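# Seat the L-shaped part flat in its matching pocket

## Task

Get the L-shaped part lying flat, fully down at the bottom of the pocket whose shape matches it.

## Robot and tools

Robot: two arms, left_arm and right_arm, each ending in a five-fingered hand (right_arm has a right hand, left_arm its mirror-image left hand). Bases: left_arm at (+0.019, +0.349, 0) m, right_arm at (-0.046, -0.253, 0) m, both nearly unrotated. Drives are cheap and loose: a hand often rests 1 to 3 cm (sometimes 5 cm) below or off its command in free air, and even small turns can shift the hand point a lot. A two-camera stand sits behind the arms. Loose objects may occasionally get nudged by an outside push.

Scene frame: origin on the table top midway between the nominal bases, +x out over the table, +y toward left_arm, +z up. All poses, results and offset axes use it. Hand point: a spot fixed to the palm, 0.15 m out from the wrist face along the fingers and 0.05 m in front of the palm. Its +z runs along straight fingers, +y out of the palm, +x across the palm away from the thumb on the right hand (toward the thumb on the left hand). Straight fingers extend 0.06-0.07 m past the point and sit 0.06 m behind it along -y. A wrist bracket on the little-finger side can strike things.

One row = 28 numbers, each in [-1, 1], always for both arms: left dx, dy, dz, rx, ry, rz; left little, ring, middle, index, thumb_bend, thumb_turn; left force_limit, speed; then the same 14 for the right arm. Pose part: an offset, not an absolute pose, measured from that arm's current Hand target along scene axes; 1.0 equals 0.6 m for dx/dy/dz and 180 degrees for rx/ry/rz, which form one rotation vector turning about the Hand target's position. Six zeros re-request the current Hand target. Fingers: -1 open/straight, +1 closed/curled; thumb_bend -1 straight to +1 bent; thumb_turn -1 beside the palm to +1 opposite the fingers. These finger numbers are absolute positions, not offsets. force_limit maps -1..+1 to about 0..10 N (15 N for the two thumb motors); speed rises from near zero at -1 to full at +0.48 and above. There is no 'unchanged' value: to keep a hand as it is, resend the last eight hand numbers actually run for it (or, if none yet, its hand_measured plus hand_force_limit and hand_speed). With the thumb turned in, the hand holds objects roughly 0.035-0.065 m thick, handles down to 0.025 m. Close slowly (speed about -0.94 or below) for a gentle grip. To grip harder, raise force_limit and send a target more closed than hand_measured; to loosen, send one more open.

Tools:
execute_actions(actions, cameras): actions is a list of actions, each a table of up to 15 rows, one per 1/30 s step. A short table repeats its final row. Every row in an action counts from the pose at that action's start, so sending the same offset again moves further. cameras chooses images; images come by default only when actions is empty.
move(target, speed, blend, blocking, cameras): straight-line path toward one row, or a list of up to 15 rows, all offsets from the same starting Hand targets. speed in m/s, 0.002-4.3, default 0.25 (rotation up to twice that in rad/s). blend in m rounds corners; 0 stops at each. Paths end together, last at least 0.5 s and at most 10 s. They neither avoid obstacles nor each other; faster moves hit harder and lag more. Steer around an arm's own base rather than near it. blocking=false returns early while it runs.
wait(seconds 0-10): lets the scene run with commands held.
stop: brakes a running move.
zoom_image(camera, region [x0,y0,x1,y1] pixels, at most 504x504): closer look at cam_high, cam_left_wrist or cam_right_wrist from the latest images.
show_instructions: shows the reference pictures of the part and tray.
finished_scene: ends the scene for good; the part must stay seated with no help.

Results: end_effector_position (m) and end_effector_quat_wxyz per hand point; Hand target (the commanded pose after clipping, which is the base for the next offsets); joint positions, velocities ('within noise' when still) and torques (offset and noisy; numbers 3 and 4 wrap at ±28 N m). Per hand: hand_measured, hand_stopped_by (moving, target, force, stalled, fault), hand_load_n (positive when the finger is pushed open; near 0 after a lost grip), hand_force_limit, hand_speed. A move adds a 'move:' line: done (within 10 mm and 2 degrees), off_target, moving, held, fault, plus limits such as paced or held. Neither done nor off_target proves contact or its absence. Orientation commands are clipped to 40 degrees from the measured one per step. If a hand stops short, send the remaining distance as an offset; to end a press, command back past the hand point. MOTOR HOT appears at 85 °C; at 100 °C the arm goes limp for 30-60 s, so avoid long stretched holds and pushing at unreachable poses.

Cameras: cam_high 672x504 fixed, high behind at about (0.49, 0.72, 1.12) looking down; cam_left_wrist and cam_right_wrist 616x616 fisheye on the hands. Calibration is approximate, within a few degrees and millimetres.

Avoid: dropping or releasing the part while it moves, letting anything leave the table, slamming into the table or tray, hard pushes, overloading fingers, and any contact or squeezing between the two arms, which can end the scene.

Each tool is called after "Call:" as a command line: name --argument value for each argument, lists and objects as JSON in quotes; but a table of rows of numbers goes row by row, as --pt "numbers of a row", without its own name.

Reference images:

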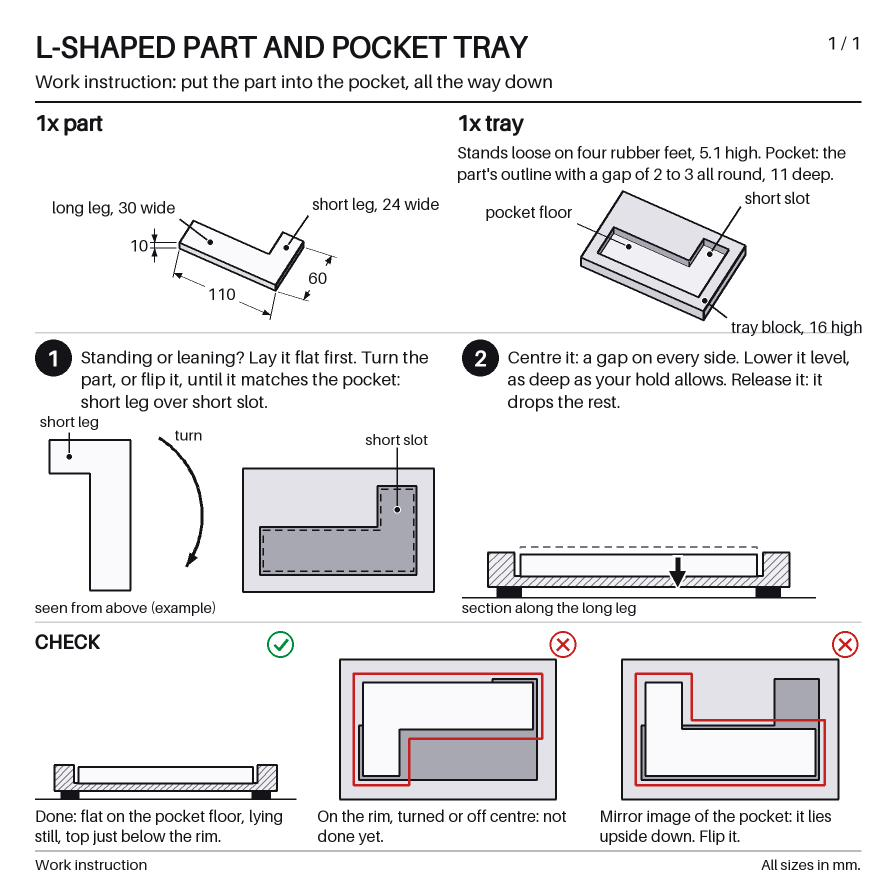

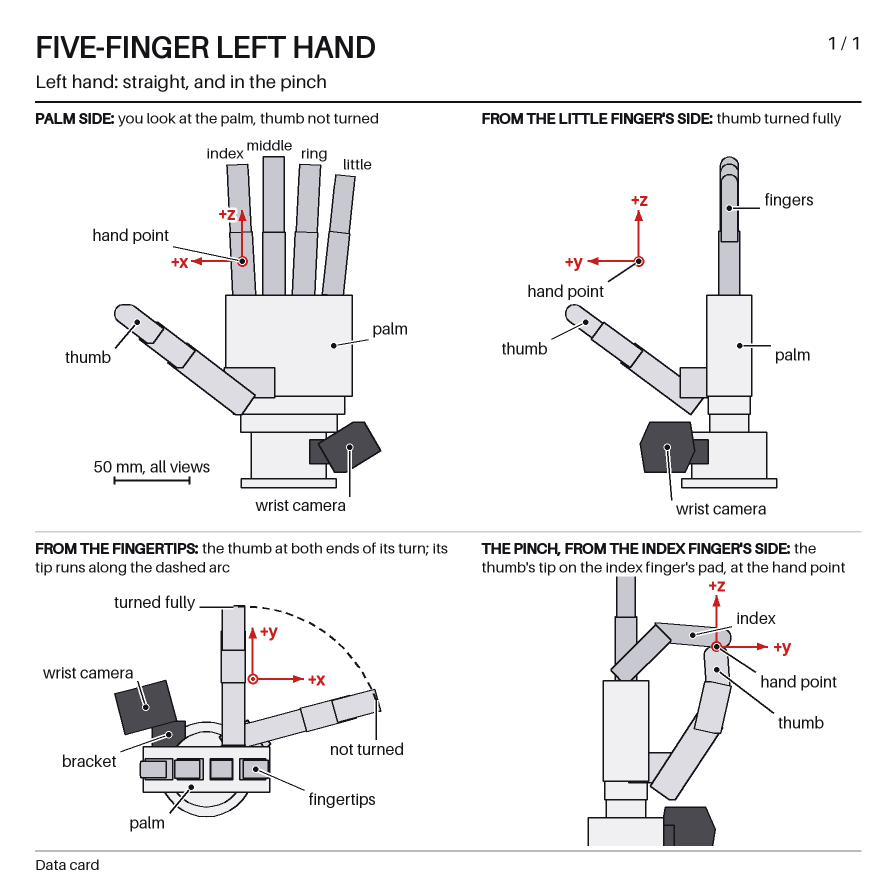

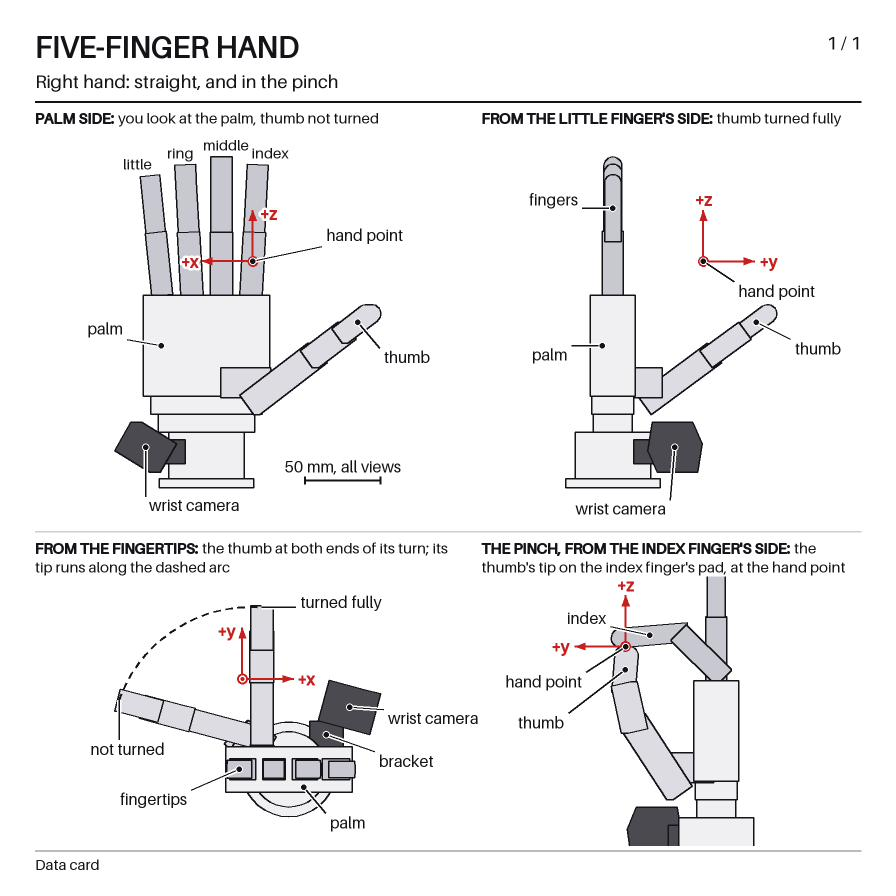

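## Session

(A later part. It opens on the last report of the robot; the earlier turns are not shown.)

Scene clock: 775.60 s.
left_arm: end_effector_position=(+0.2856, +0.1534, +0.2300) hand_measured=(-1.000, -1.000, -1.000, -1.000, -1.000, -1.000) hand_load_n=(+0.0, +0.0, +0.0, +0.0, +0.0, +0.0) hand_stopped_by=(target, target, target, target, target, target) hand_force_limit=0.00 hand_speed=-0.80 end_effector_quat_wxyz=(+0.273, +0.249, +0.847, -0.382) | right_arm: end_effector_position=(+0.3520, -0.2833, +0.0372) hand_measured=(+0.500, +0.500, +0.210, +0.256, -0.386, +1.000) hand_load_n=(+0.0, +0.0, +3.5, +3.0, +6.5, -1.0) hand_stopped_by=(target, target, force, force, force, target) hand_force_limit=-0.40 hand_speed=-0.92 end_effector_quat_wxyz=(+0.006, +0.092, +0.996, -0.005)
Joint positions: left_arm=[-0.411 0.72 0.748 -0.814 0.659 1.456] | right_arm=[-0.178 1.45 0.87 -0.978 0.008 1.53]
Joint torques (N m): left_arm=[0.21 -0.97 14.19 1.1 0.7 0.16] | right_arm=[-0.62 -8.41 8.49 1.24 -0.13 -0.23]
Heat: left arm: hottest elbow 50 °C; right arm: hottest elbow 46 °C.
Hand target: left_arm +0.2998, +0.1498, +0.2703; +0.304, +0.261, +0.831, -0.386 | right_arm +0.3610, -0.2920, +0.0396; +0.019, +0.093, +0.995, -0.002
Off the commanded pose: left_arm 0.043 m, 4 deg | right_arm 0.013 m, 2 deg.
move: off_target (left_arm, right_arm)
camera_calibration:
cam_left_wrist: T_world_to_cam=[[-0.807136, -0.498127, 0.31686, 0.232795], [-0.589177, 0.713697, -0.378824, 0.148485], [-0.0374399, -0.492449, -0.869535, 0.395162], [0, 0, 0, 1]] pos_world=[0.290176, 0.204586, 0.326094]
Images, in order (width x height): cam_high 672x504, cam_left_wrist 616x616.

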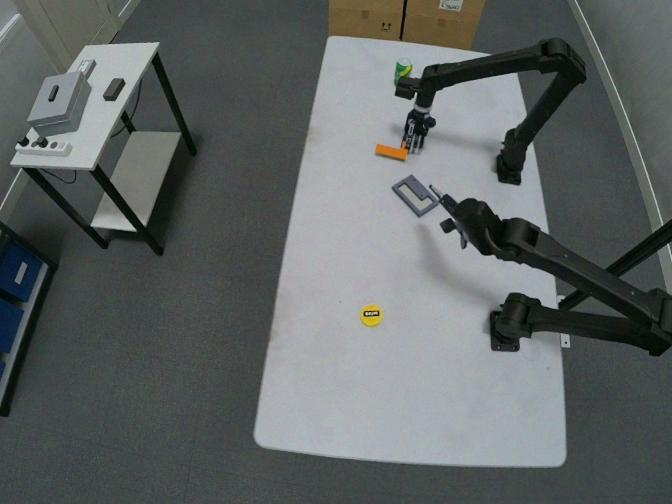

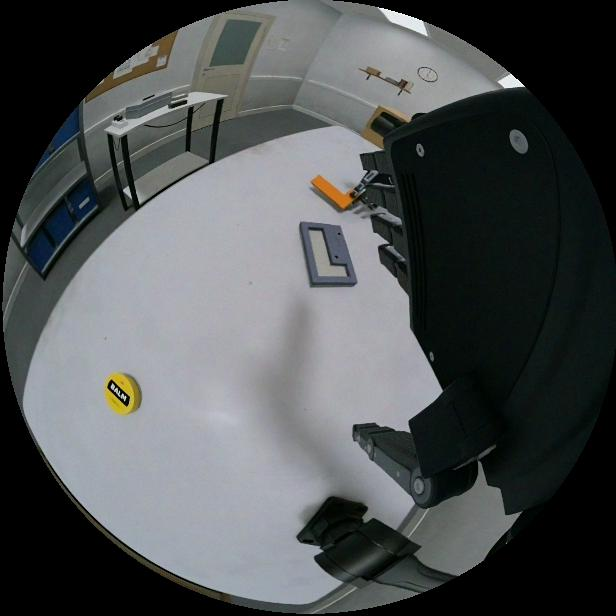

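Call:
move --target '[0, 0, 0, 0, 0, 0, -1, -1, -1, -1, -1, -1, 0, -0.8, 0, 0, -0.0125, 0, 0, 0, 0.5, 0.5, 0.4, 0.4, 0.0, 1, -0.4, -0.92]' --cameras '["cam_left_wrist", "cam_right_wrist"]' --speed 0.05

Call:
zoom_image --camera "cam_left_wrist" --region '[300, 130, 400, 230]'

Scene clock: 782.67 s.
left_arm: end_effector_position=(+0.2856, +0.1534, +0.2300) hand_measured=(-1.000, -1.000, -1.000, -1.000, -1.000, -1.000) hand_load_n=(+0.0, +0.0, +0.0, +0.0, +0.0, +0.0) hand_stopped_by=(target, target, target, target, target, target) hand_force_limit=0.00 hand_speed=-0.80 end_effector_quat_wxyz=(+0.273, +0.249, +0.847, -0.382) | right_arm: end_effector_position=(+0.3521, -0.2834, +0.0301) hand_measured=(+0.500, +0.500, +0.210, +0.256, -0.386, +1.000) hand_load_n=(+0.0, -0.5, +4.0, +3.5, +6.5, -1.0) hand_stopped_by=(target, target, force, force, force, target) hand_force_limit=-0.40 hand_speed=-0.92 end_effector_quat_wxyz=(+0.006, +0.092, +0.996, -0.005)
Joint positions: left_arm=[-0.411 0.72 0.748 -0.814 0.659 1.456] | right_arm=[-0.178 1.462 0.861 -0.957 0.008 1.53]
Joint torques (N m): left_arm=[0.73 -0.73 14.16 1.02 0.69 0.15] | right_arm=[-0.38 -8.53 8.36 1.24 -0.11 -0.19]
Heat: left arm: hottest elbow 50 °C; right arm: hottest elbow 45 °C.
Hand target: left_arm +0.2998, +0.1498, +0.2703; +0.304, +0.261, +0.831, -0.386 | right_arm +0.3610, -0.2920, +0.0321; +0.019, +0.093, +0.995, -0.002
Off the commanded pose: left_arm 0.043 m, 4 deg | right_arm 0.013 m, 2 deg.
move: off_target (left_arm, right_arm)
camera_calibration:
cam_left_wrist: T_world_to_cam=[[-0.807136, -0.498127, 0.31686, 0.232795], [-0.589177, 0.713697, -0.378824, 0.148485], [-0.0374399, -0.492449, -0.869535, 0.395162], [0, 0, 0, 1]] pos_world=[0.290176, 0.204586, 0.326094]
cam_right_wrist: T_world_to_cam=[[-0.0493105, 0.998328, -0.0301732, 0.308214], [0.871768, 0.0577632, 0.486502, -0.299022], [0.487432, -0.00231435, -0.873158, -0.0327127], [0, 0, 0, 1]] pos_world=[0.291821, -0.290502, 0.126211]
Images, in order (width x height): cam_left_wrist 616x616, cam_right_wrist 616x616.

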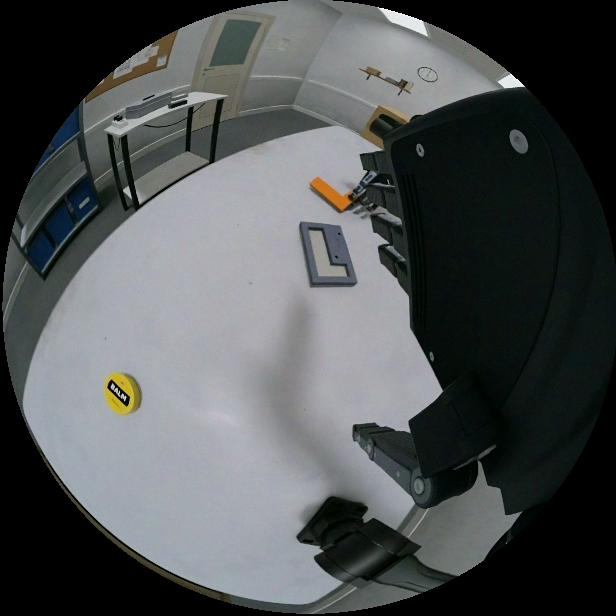

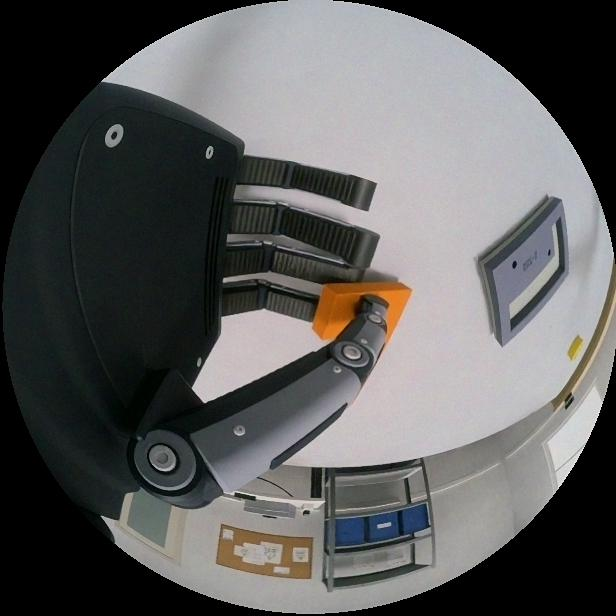

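Scaled by 5.040 from the camera's 616x616 image, which has a finer 880x880 frame.

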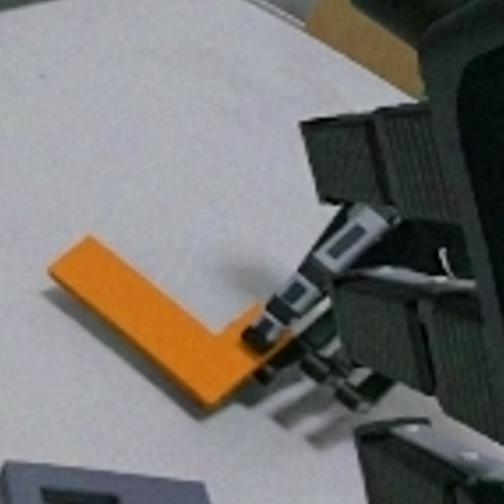

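Call:
move --target '[0, 0, 0, 0, 0, 0, -1, -1, -1, -1, -1, -1, 0, -0.8, 0, 0, -0.008, 0, 0, 0, 0.5, 0.5, 0.4, 0.4, 0.0, 1, -0.4, -0.92]' --cameras '["cam_left_wrist", "cam_right_wrist"]' --speed 0.04

Call:
zoom_image --camera "cam_left_wrist" --region '[300, 130, 400, 230]'

Scene clock: 787.87 s.
left_arm: end_effector_position=(+0.2856, +0.1534, +0.2300) hand_measured=(-1.000, -1.000, -1.000, -1.000, -1.000, -1.000) hand_load_n=(+0.0, +0.0, +0.0, +0.0, +0.0, +0.5) hand_stopped_by=(target, target, target, target, target, target) hand_force_limit=0.00 hand_speed=-0.80 end_effector_quat_wxyz=(+0.273, +0.249, +0.847, -0.382) | right_arm: end_effector_position=(+0.3524, -0.2834, +0.0256) hand_measured=(+0.500, +0.500, +0.210, +0.256, -0.386, +1.000) hand_load_n=(+0.0, +0.0, +4.0, +3.0, +6.5, -1.5) hand_stopped_by=(target, target, force, force, force, target) hand_force_limit=-0.40 hand_speed=-0.92 end_effector_quat_wxyz=(+0.007, +0.092, +0.996, -0.005)
Joint positions: left_arm=[-0.411 0.72 0.748 -0.814 0.659 1.456] | right_arm=[-0.178 1.469 0.855 -0.942 0.008 1.528]
Joint torques (N m): left_arm=[0.62 -0.91 14.09 0.94 0.69 0.15] | right_arm=[-0.79 -8.59 8.13 1.09 -0.14 -0.21]
Heat: left arm: hottest elbow 50 °C; right arm: hottest elbow 45 °C.
Hand target: left_arm +0.2998, +0.1498, +0.2703; +0.304, +0.261, +0.831, -0.386 | right_arm +0.3610, -0.2920, +0.0273; +0.019, +0.093, +0.995, -0.002
Off the commanded pose: left_arm 0.043 m, 4 deg | right_arm 0.012 m, 1 deg.
move: off_target (left_arm, right_arm)
camera_calibration:
cam_left_wrist: T_world_to_cam=[[-0.807136, -0.498127, 0.31686, 0.232795], [-0.589177, 0.713697, -0.378824, 0.148485], [-0.0374399, -0.492449, -0.869535, 0.395162], [0, 0, 0, 1]] pos_world=[0.290176, 0.204586, 0.326094]
cam_right_wrist: T_world_to_cam=[[-0.0507689, 0.99824, -0.0306378, 0.30854], [0.870942, 0.0592661, 0.487799, -0.296352], [0.488757, -0.00191869, -0.872418, -0.037143], [0, 0, 0, 1]] pos_world=[0.291923, -0.290505, 0.121609]
Images, in order (width x height): cam_left_wrist 616x616, cam_right_wrist 616x616.

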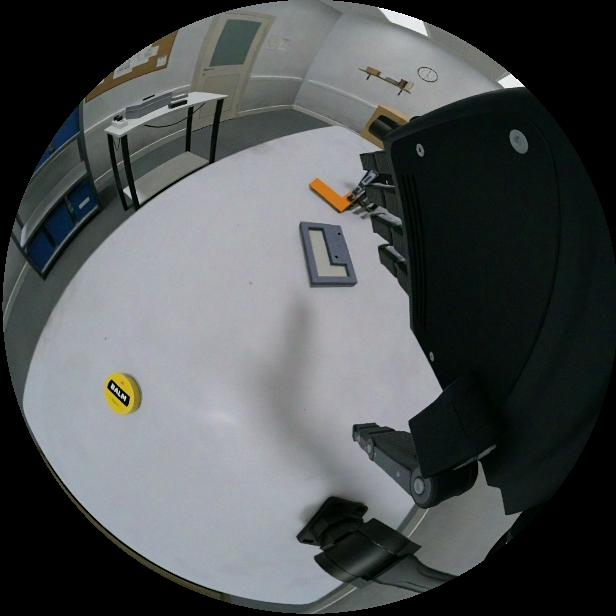

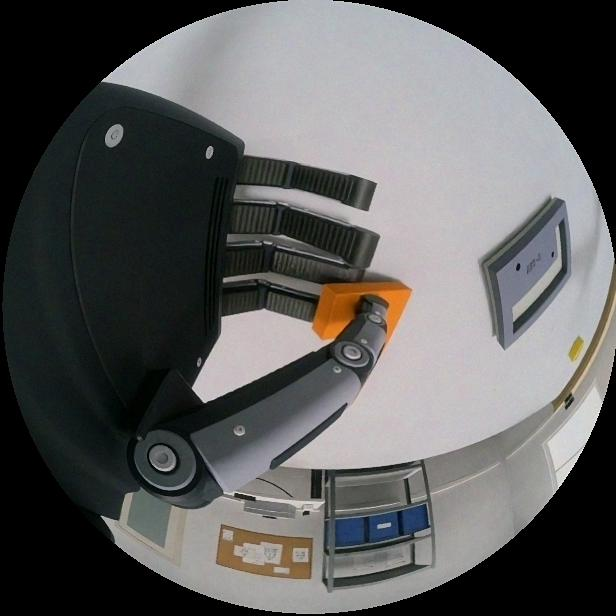

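Scaled by 5.040 from the camera's 616x616 image, which has a finer 880x880 frame.

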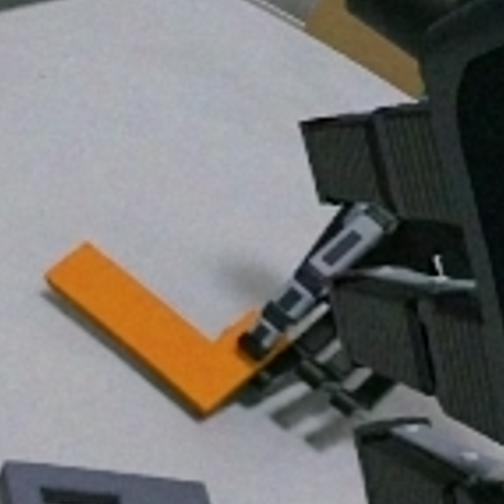

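Call:
move --target '[0, 0, 0, 0, 0, 0, -1, -1, -1, -1, -1, -1, 0, -0.8, 0, 0, 0, 0, 0, 0, 0.5, 0.5, 0.4, 0.4, -0.8, 1, -0.4, -0.85]' --cameras '["cam_left_wrist", "cam_right_wrist"]' --speed 0.04

Call:
zoom_image --camera "cam_left_wrist" --region '[300, 130, 400, 230]'

Call:
zoom_image --camera "cam_right_wrist" --region '[220, 200, 480, 460]'

Scene clock: 801.50 s.
left_arm: end_effector_position=(+0.2856, +0.1534, +0.2300) hand_measured=(-1.000, -1.000, -1.000, -1.000, -1.000, -1.000) hand_load_n=(+0.0, +0.0, +0.0, +0.0, +0.0, +0.0) hand_stopped_by=(target, target, target, target, target, target) hand_force_limit=0.00 hand_speed=-0.80 end_effector_quat_wxyz=(+0.273, +0.249, +0.847, -0.382) | right_arm: end_effector_position=(+0.3524, -0.2834, +0.0256) hand_measured=(+0.500, +0.500, +0.210, +0.256, -0.800, +1.000) hand_load_n=(+0.0, +0.0, +0.0, +0.0, +0.0, +0.0) hand_stopped_by=(target, target, force, force, target, target) hand_force_limit=-0.40 hand_speed=-0.85 end_effector_quat_wxyz=(+0.007, +0.092, +0.996, -0.005)
Joint positions: left_arm=[-0.411 0.72 0.748 -0.814 0.659 1.456] | right_arm=[-0.178 1.469 0.855 -0.942 0.008 1.528]
Joint torques (N m): left_arm=[0.21 -1.32 14.13 1.07 0.7 0.16] | right_arm=[-0.5 -8.53 8.17 1.29 -0.11 -0.24]
Heat: left arm: hottest elbow 50 °C; right arm: hottest elbow 44 °C.
Hand target: left_arm +0.2998, +0.1498, +0.2703; +0.304, +0.261, +0.831, -0.386 | right_arm +0.3610, -0.2920, +0.0273; +0.019, +0.093, +0.995, -0.002
Off the commanded pose: left_arm 0.043 m, 4 deg | right_arm 0.012 m, 1 deg.
move: off_target (left_arm, right_arm)
camera_calibration:
cam_left_wrist: T_world_to_cam=[[-0.807136, -0.498127, 0.31686, 0.232795], [-0.589177, 0.713697, -0.378824, 0.148485], [-0.0374399, -0.492449, -0.869535, 0.395162], [0, 0, 0, 1]] pos_world=[0.290176, 0.204586, 0.326094]
cam_right_wrist: T_world_to_cam=[[-0.0507689, 0.99824, -0.0306378, 0.30854], [0.870942, 0.0592661, 0.487799, -0.296352], [0.488757, -0.00191869, -0.872418, -0.037143], [0, 0, 0, 1]] pos_world=[0.291923, -0.290505, 0.121609]
Images, in order (width x height): cam_left_wrist 616x616, cam_right_wrist 616x616.

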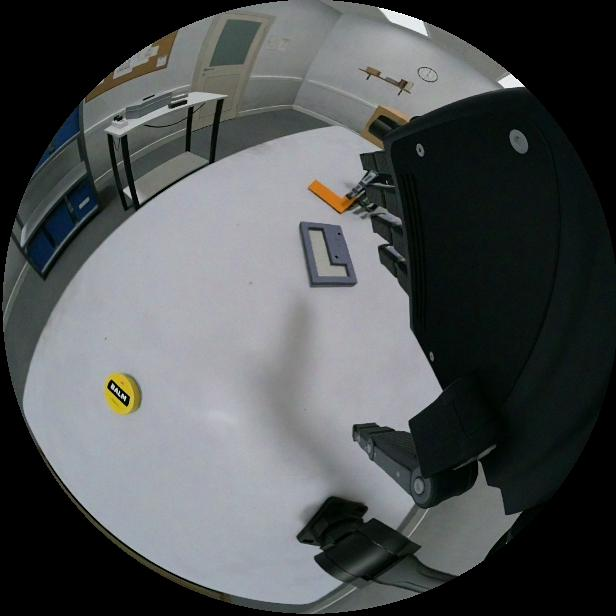

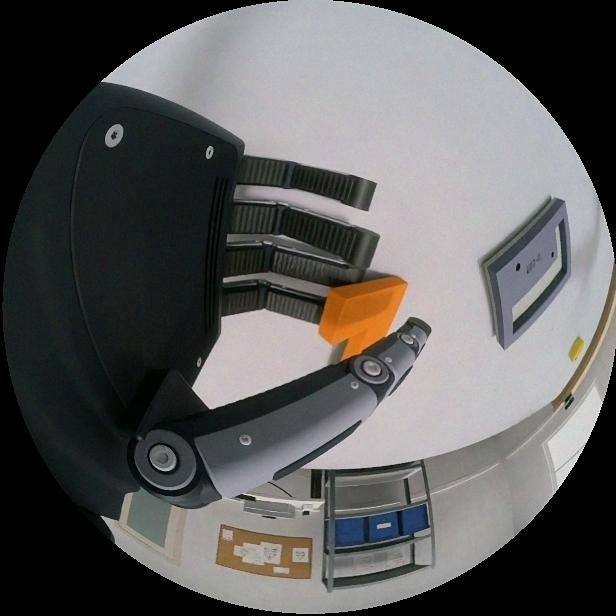

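Scaled by 5.040 from the camera's 616x616 image, which has a finer 880x880 frame.

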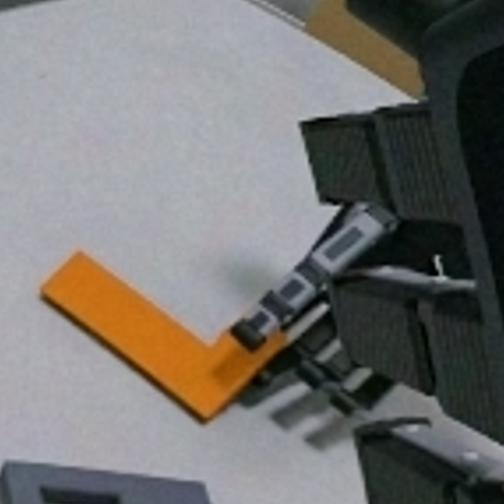

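Scaled by 1.938 from the camera's 616x616 image, which has a finer 880x880 frame.

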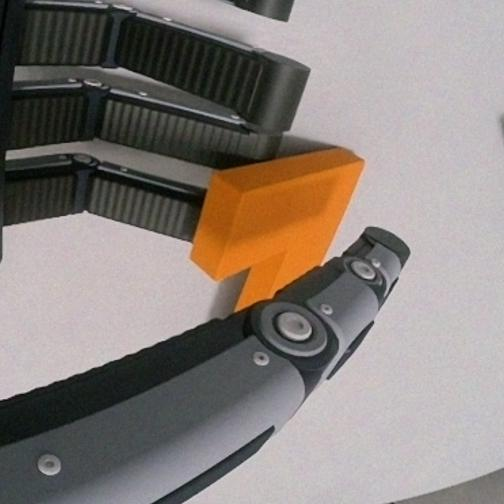

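Call:
move --target '[0, 0, 0, 0, 0, 0, -1, -1, -1, -1, -1, -1, 0, -0.8, -0.013, -0.07, -0.005, 0, 0, 0, 0.5, 0.5, 0.4, 0.4, -0.8, 1, -0.4, -0.85]' --cameras '["cam_left_wrist", "cam_right_wrist"]' --speed 0.1

Call:
zoom_image --camera "cam_left_wrist" --region '[300, 130, 400, 230]'

Call:
zoom_image --camera "cam_right_wrist" --region '[220, 200, 480, 460]'

Scene clock: 816.43 s.
left_arm: end_effector_position=(+0.2856, +0.1534, +0.2300) hand_measured=(-1.000, -1.000, -1.000, -1.000, -1.000, -1.000) hand_load_n=(+0.0, +0.0, +0.0, +0.0, +0.0, +0.0) hand_stopped_by=(target, target, target, target, target, target) hand_force_limit=0.00 hand_speed=-0.80 end_effector_quat_wxyz=(+0.273, +0.249, +0.847, -0.382) | right_arm: end_effector_position=(+0.3406, -0.3256, +0.0198) hand_measured=(+0.500, +0.500, +0.210, +0.256, -0.800, +1.000) hand_load_n=(+0.0, +0.0, +0.0, +0.0, +0.0, +0.0) hand_stopped_by=(target, target, force, force, target, target) hand_force_limit=-0.40 hand_speed=-0.85 end_effector_quat_wxyz=(+0.002, +0.096, +0.995, -0.002)
Joint positions: left_arm=[-0.411 0.72 0.748 -0.814 0.659 1.456] | right_arm=[-0.299 1.486 0.855 -0.934 0.003 1.416]
Joint torques (N m): left_arm=[0.38 -0.79 14.12 1.1 0.72 0.18] | right_arm=[-0.56 -9.05 8.92 1.07 -0.11 -0.23]
Heat: left arm: hottest elbow 50 °C; right arm: hottest elbow 43 °C.
Hand target: left_arm +0.2998, +0.1498, +0.2703; +0.304, +0.261, +0.831, -0.386 | right_arm +0.3532, -0.3340, +0.0243; +0.019, +0.093, +0.995, -0.002
Off the commanded pose: left_arm 0.043 m, 4 deg | right_arm 0.016 m, 2 deg.
move: off_target (left_arm, right_arm)
camera_calibration:
cam_left_wrist: T_world_to_cam=[[-0.807136, -0.498127, 0.31686, 0.232795], [-0.589177, 0.713697, -0.378824, 0.148485], [-0.0374399, -0.492449, -0.869535, 0.395162], [0, 0, 0, 1]] pos_world=[0.290176, 0.204586, 0.326094]
cam_right_wrist: T_world_to_cam=[[-0.0418286, 0.998834, -0.0240993, 0.346948], [0.875522, 0.0482641, 0.480761, -0.285755], [0.481364, -0.000989953, -0.87652, -0.0336817], [0, 0, 0, 1]] pos_world=[0.28091, -0.332785, 0.116218]
Images, in order (width x height): cam_left_wrist 616x616, cam_right_wrist 616x616.

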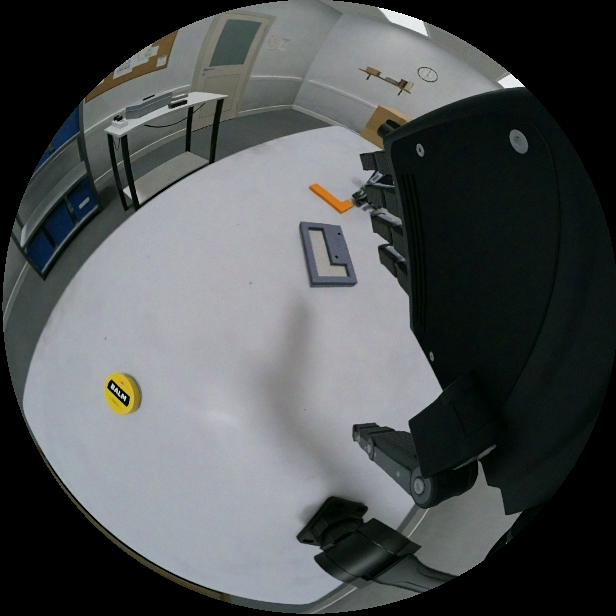

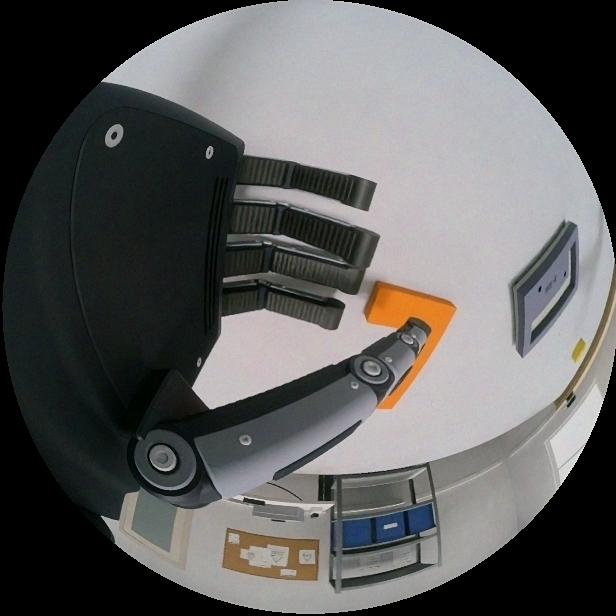

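Scaled by 5.040 from the camera's 616x616 image, which has a finer 880x880 frame.

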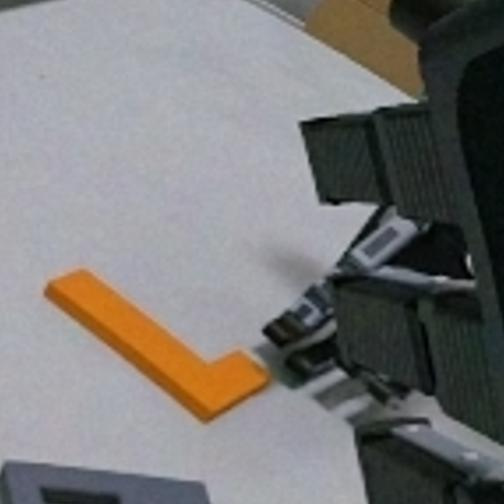

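Scaled by 1.938 from the camera's 616x616 image, which has a finer 880x880 frame.

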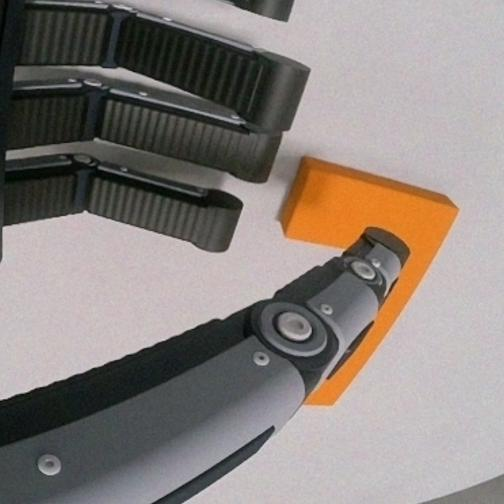

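Call:
move --pt "0 0 0 0 0 0 -1 -1 -1 -1 -1 -1 0 -0.8 0 -0.0167 0.167 0 0 0 0.5 0.5 0.4 0.4 -0.8 1 -0.4 -0.85" --pt "0 0 0 0 0 0 -1 -1 -1 -1 -1 -1 0 -0.8 0.028 0.0567 0.3095 -0.1089 -0.059 0.4959 0.5 0.5 0.4 0.4 -0.8 1 -0.4 -0.85" --pt "0 0 0 0 0 0 -1 -1 -1 -1 -1 -1 0 -0.8 0.0697 0.0567 0.2928 -0.0645 -0.251 0.966 0.5 0.5 0.4 0.4 -0.8 1 -0.4 -0.85" --cameras '["all"]' --speed 0.27 --blend '[0.03, 0.03, 0]'

Call:
zoom_image --camera "cam_right_wrist" --region '[220, 200, 520, 500]'

Call:
zoom_image --camera "cam_high" --region '[360, 80, 480, 220]'

Scene clock: 905.20 s.
left_arm: end_effector_position=(+0.2856, +0.1534, +0.2300) hand_measured=(-1.000, -1.000, -1.000, -1.000, -1.000, -1.000) hand_load_n=(+0.0, -0.5, +0.0, +0.0, +0.0, -0.5) hand_stopped_by=(target, target, target, target, target, target) hand_force_limit=0.00 hand_speed=-0.80 end_effector_quat_wxyz=(+0.273, +0.249, +0.847, -0.382) | right_arm: end_effector_position=(+0.3756, -0.2981, +0.1843) hand_measured=(+0.500, +0.500, +0.210, +0.256, -0.800, +1.000) hand_load_n=(+0.0, +0.0, +0.0, +0.0, -0.5, +0.0) hand_stopped_by=(target, target, force, force, target, target) hand_force_limit=-0.40 hand_speed=-0.85 end_effector_quat_wxyz=(-0.255, +0.962, -0.100, +0.000)
Joint positions: left_arm=[-0.411 0.72 0.748 -0.814 0.659 1.456] | right_arm=[-0.158 1.571 1.428 -1.486 -0.512 -1.584]
Joint torques (N m): left_arm=[0.67 -1.03 14.31 1.06 0.68 0.15] | right_arm=[0.38 -12.04 13.78 -0.1 -0.52 -0.24]
Heat: left arm: hottest elbow 51 °C; right arm: hottest elbow 43 °C.
Hand target: left_arm +0.2998, +0.1498, +0.2703; +0.304, +0.261, +0.831, -0.386 | right_arm +0.3951, -0.3000, +0.2000; -0.258, +0.962, -0.085, +0.022
Off the commanded pose: left_arm 0.043 m, 4 deg | right_arm 0.025 m, 3 deg.
move: off_target (left_arm, right_arm)
camera_calibration:
cam_left_wrist: T_world_to_cam=[[-0.807136, -0.498127, 0.31686, 0.232795], [-0.589177, 0.713697, -0.378824, 0.148485], [-0.0374399, -0.492449, -0.869535, 0.395162], [0, 0, 0, 1]] pos_world=[0.290176, 0.204586, 0.326094]
cam_right_wrist: T_world_to_cam=[[0.0412484, -0.861872, -0.505446, -0.172262], [-0.900768, -0.250973, 0.354442, 0.204436], [-0.432337, 0.440669, -0.786699, 0.55205], [0, 0, 0, 1]] pos_world=[0.429927, -0.340431, 0.274767]

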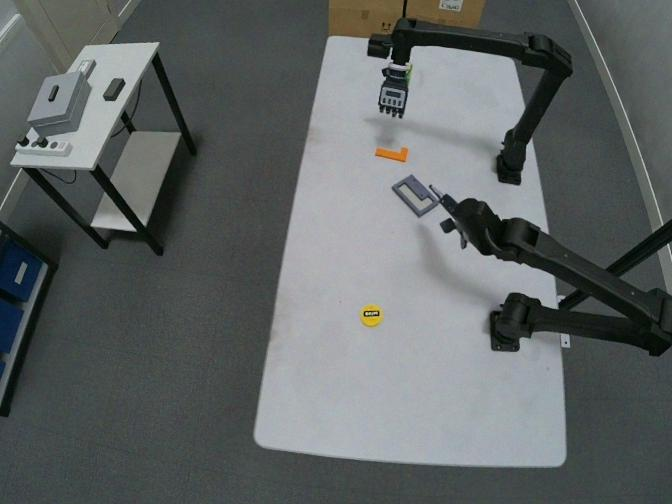

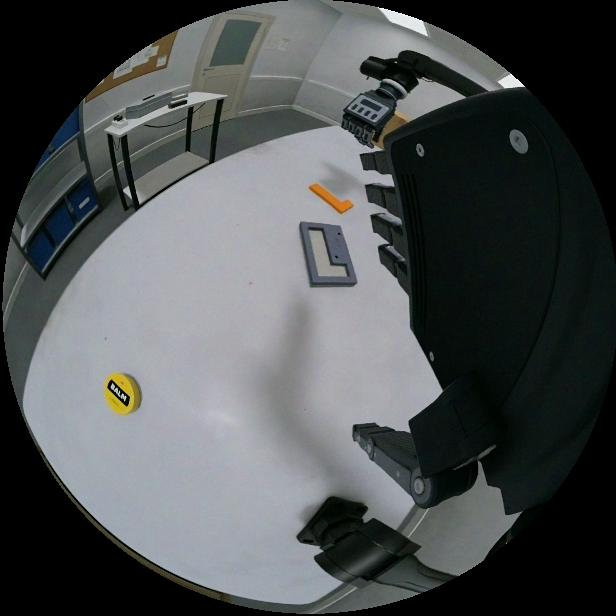

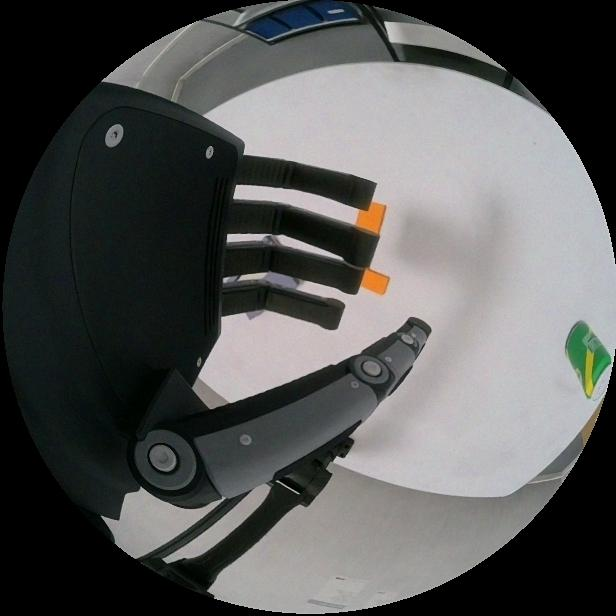

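Scaled by 1.680 from the camera's 616x616 image, which has a finer 880x880 frame.

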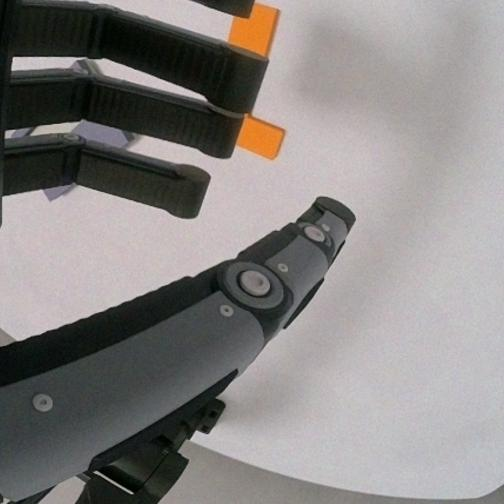

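Scaled by 3.600 from the camera's 672x504 image, which has a finer 960x720 frame.

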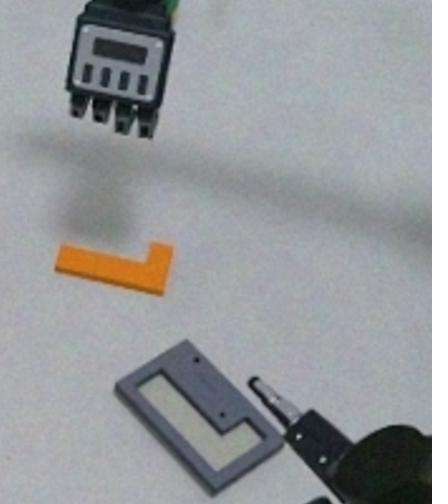

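Call:
move --target '[0, 0, 0, 0, 0, 0, -1, -1, -1, -1, -1, -1, 0, -0.8, 0, 0, 0, 0, 0, 0, -0.6, -0.6, -0.6, -0.6, -0.9, 1, -0.4, 0.2]' --cameras '["cam_left_wrist", "cam_right_wrist"]'

Call:
zoom_image --camera "cam_right_wrist" --region '[230, 180, 430, 380]'

Call:
zoom_image --camera "cam_left_wrist" --region '[290, 160, 390, 300]'

Scene clock: 920.90 s.
left_arm: end_effector_position=(+0.2856, +0.1534, +0.2300) hand_measured=(-1.000, -1.000, -1.000, -1.000, -1.000, -1.000) hand_load_n=(+0.0, +0.0, +0.0, +0.0, +0.0, +0.0) hand_stopped_by=(target, target, target, target, target, target) hand_force_limit=0.00 hand_speed=-0.80 end_effector_quat_wxyz=(+0.273, +0.249, +0.847, -0.382) | right_arm: end_effector_position=(+0.3756, -0.2981, +0.1843) hand_measured=(-0.600, -0.600, -0.600, -0.600, -0.900, +1.000) hand_load_n=(+0.0, +0.0, +0.0, +0.0, +0.0, +0.0) hand_stopped_by=(target, target, target, target, target, target) hand_force_limit=-0.40 hand_speed=0.20 end_effector_quat_wxyz=(-0.255, +0.962, -0.100, +0.000)
Joint positions: left_arm=[-0.411 0.72 0.748 -0.814 0.659 1.456] | right_arm=[-0.158 1.571 1.428 -1.486 -0.512 -1.584]
Joint torques (N m): left_arm=[0.67 -0.79 14.15 1.11 0.71 0.15] | right_arm=[0.21 -12.22 13.72 -0.1 -0.49 -0.22]
Heat: left arm: hottest elbow 51 °C; right arm: hottest elbow 44 °C.
Hand target: left_arm +0.2998, +0.1498, +0.2703; +0.304, +0.261, +0.831, -0.386 | right_arm +0.3951, -0.3000, +0.2000; -0.258, +0.962, -0.085, +0.022
Off the commanded pose: left_arm 0.043 m, 4 deg | right_arm 0.025 m, 3 deg.
move: off_target (left_arm, right_arm)
camera_calibration:
cam_left_wrist: T_world_to_cam=[[-0.807136, -0.498127, 0.31686, 0.232795], [-0.589177, 0.713697, -0.378824, 0.148485], [-0.0374399, -0.492449, -0.869535, 0.395162], [0, 0, 0, 1]] pos_world=[0.290176, 0.204586, 0.326094]
cam_right_wrist: T_world_to_cam=[[0.0412484, -0.861872, -0.505446, -0.172262], [-0.900768, -0.250973, 0.354442, 0.204436], [-0.432337, 0.440669, -0.786699, 0.55205], [0, 0, 0, 1]] pos_world=[0.429927, -0.340431, 0.274767]
Images, in order (width x height): cam_left_wrist 616x616, cam_right_wrist 616x616.

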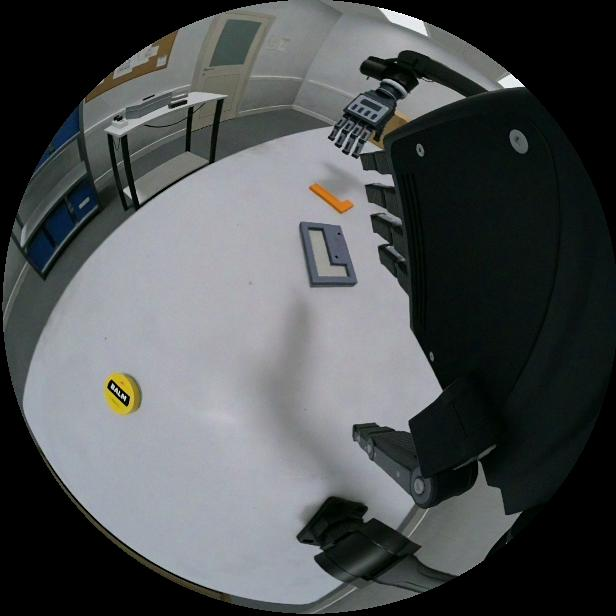

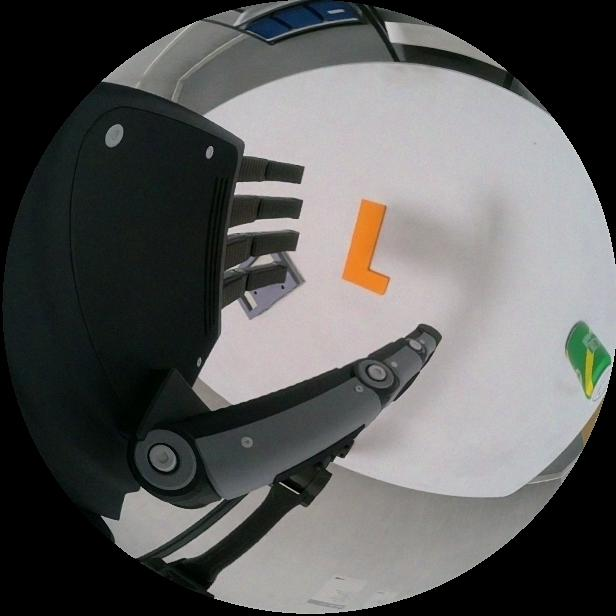

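Scaled by 2.520 from the camera's 616x616 image, which has a finer 880x880 frame.

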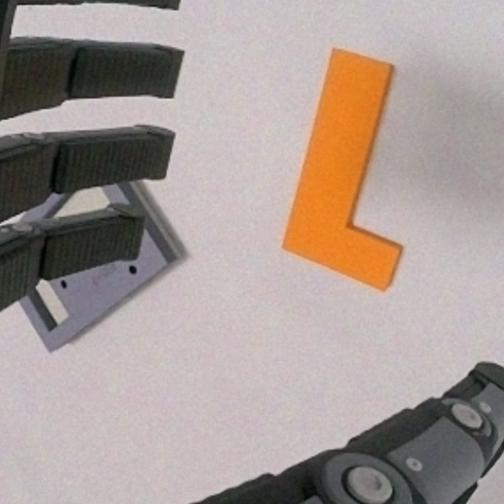

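Scaled by 3.600 from the camera's 616x616 image, which has a finer 880x880 frame.

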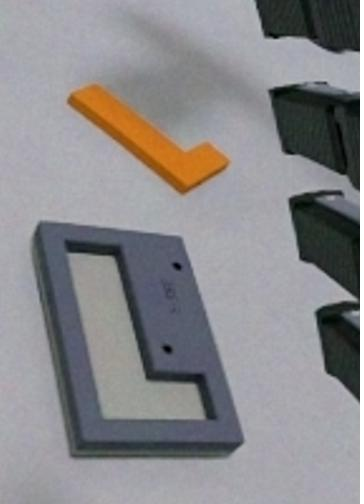

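Call:
move --target '[0, 0, 0, 0, 0, 0, -1, -1, -1, -1, -1, -1, 0, -0.8, -0.0073, 0.1053, -0.1822, 0.0552, -0.0265, 0.01, -0.6, -0.6, -0.6, -0.6, -1, 1, -0.4, 0.2]' --cameras '["cam_left_wrist", "cam_right_wrist"]' --speed 0.15

Call:
zoom_image --camera "cam_right_wrist" --region '[230, 180, 430, 380]'

Call:
zoom_image --camera "cam_left_wrist" --region '[290, 130, 390, 230]'

Scene clock: 981.63 s.
left_arm: end_effector_position=(+0.2856, +0.1534, +0.2300) hand_measured=(-1.000, -1.000, -1.000, -1.000, -1.000, -1.000) hand_load_n=(+0.0, +0.0, +0.0, +0.0, +0.0, +0.0) hand_stopped_by=(target, target, target, target, target, target) hand_force_limit=0.00 hand_speed=-0.80 end_effector_quat_wxyz=(+0.273, +0.249, +0.847, -0.382) | right_arm: end_effector_position=(+0.3803, -0.2468, +0.0885) hand_measured=(-0.600, -0.600, -0.600, -0.600, -1.000, +1.000) hand_load_n=(+0.0, +0.0, +0.0, +0.0, +0.0, +0.0) hand_stopped_by=(target, target, target, target, target, target) hand_force_limit=-0.40 hand_speed=0.20 end_effector_quat_wxyz=(-0.339, +0.937, -0.071, +0.042)
Joint positions: left_arm=[-0.411 0.72 0.748 -0.814 0.659 1.456] | right_arm=[-0.121 1.585 1.16 -1.121 -0.696 -1.58]
Joint torques (N m): left_arm=[0.56 -1.08 14.19 1.07 0.7 0.16] | right_arm=[1.73 -11.93 9.35 1.29 -0.68 0.08]
Heat: left arm: hottest elbow 52 °C; right arm: hottest elbow 47 °C.
Hand target: left_arm +0.2998, +0.1498, +0.2703; +0.304, +0.261, +0.831, -0.386 | right_arm +0.3907, -0.2368, +0.0907; -0.344, +0.936, -0.060, +0.051
Off the commanded pose: left_arm 0.043 m, 4 deg | right_arm 0.015 m, 2 deg.
move: off_target (left_arm, right_arm)
camera_calibration:
cam_left_wrist: T_world_to_cam=[[-0.807136, -0.498127, 0.31686, 0.232795], [-0.589177, 0.713697, -0.378824, 0.148485], [-0.0374399, -0.492449, -0.869535, 0.395162], [0, 0, 0, 1]] pos_world=[0.290176, 0.204586, 0.326094]
cam_right_wrist: T_world_to_cam=[[0.130025, -0.764756, -0.631064, -0.175293], [-0.923723, -0.324726, 0.203195, 0.259364], [-0.360317, 0.556508, -0.748646, 0.453818], [0, 0, 0, 1]] pos_world=[0.425892, -0.302388, 0.176426]
Images, in order (width x height): cam_left_wrist 616x616, cam_right_wrist 616x616.

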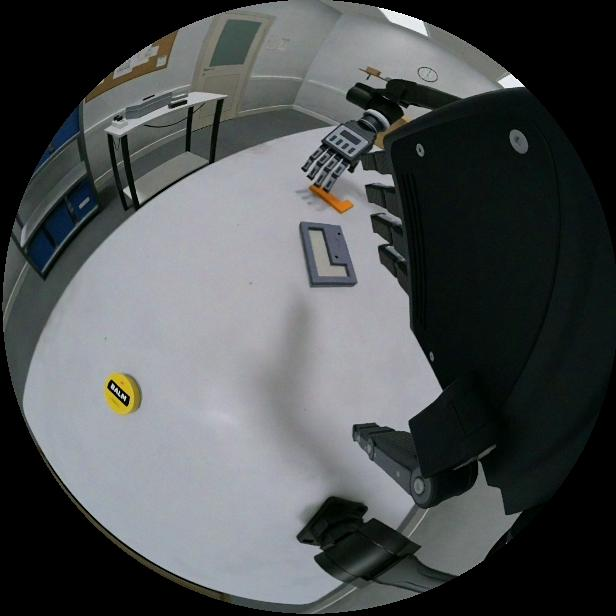

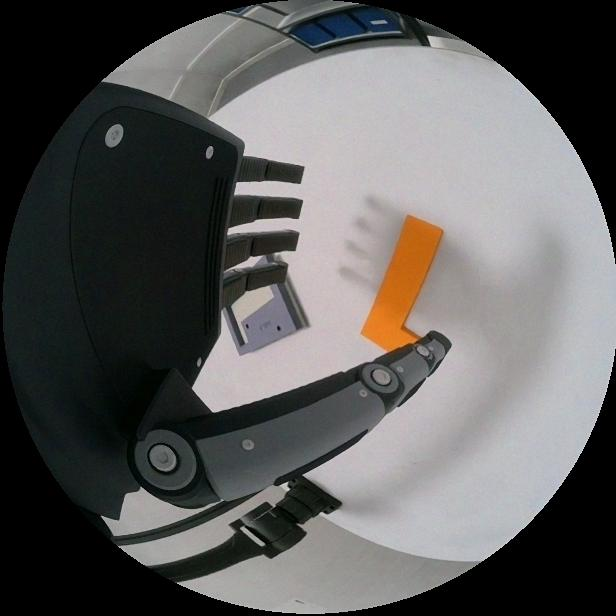

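Scaled by 2.520 from the camera's 616x616 image, which has a finer 880x880 frame.

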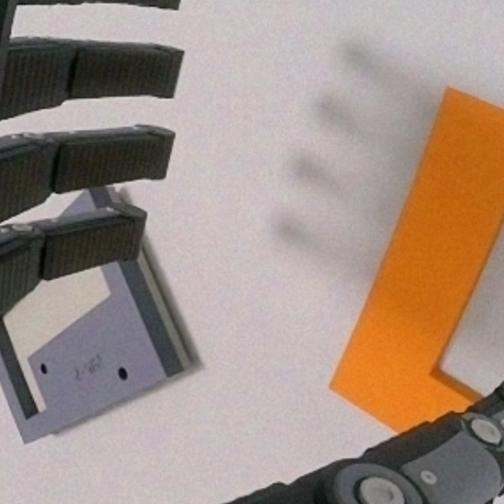

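Scaled by 5.040 from the camera's 616x616 image, which has a finer 880x880 frame.

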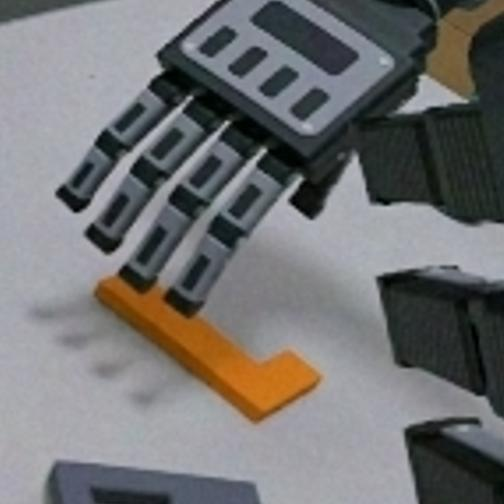

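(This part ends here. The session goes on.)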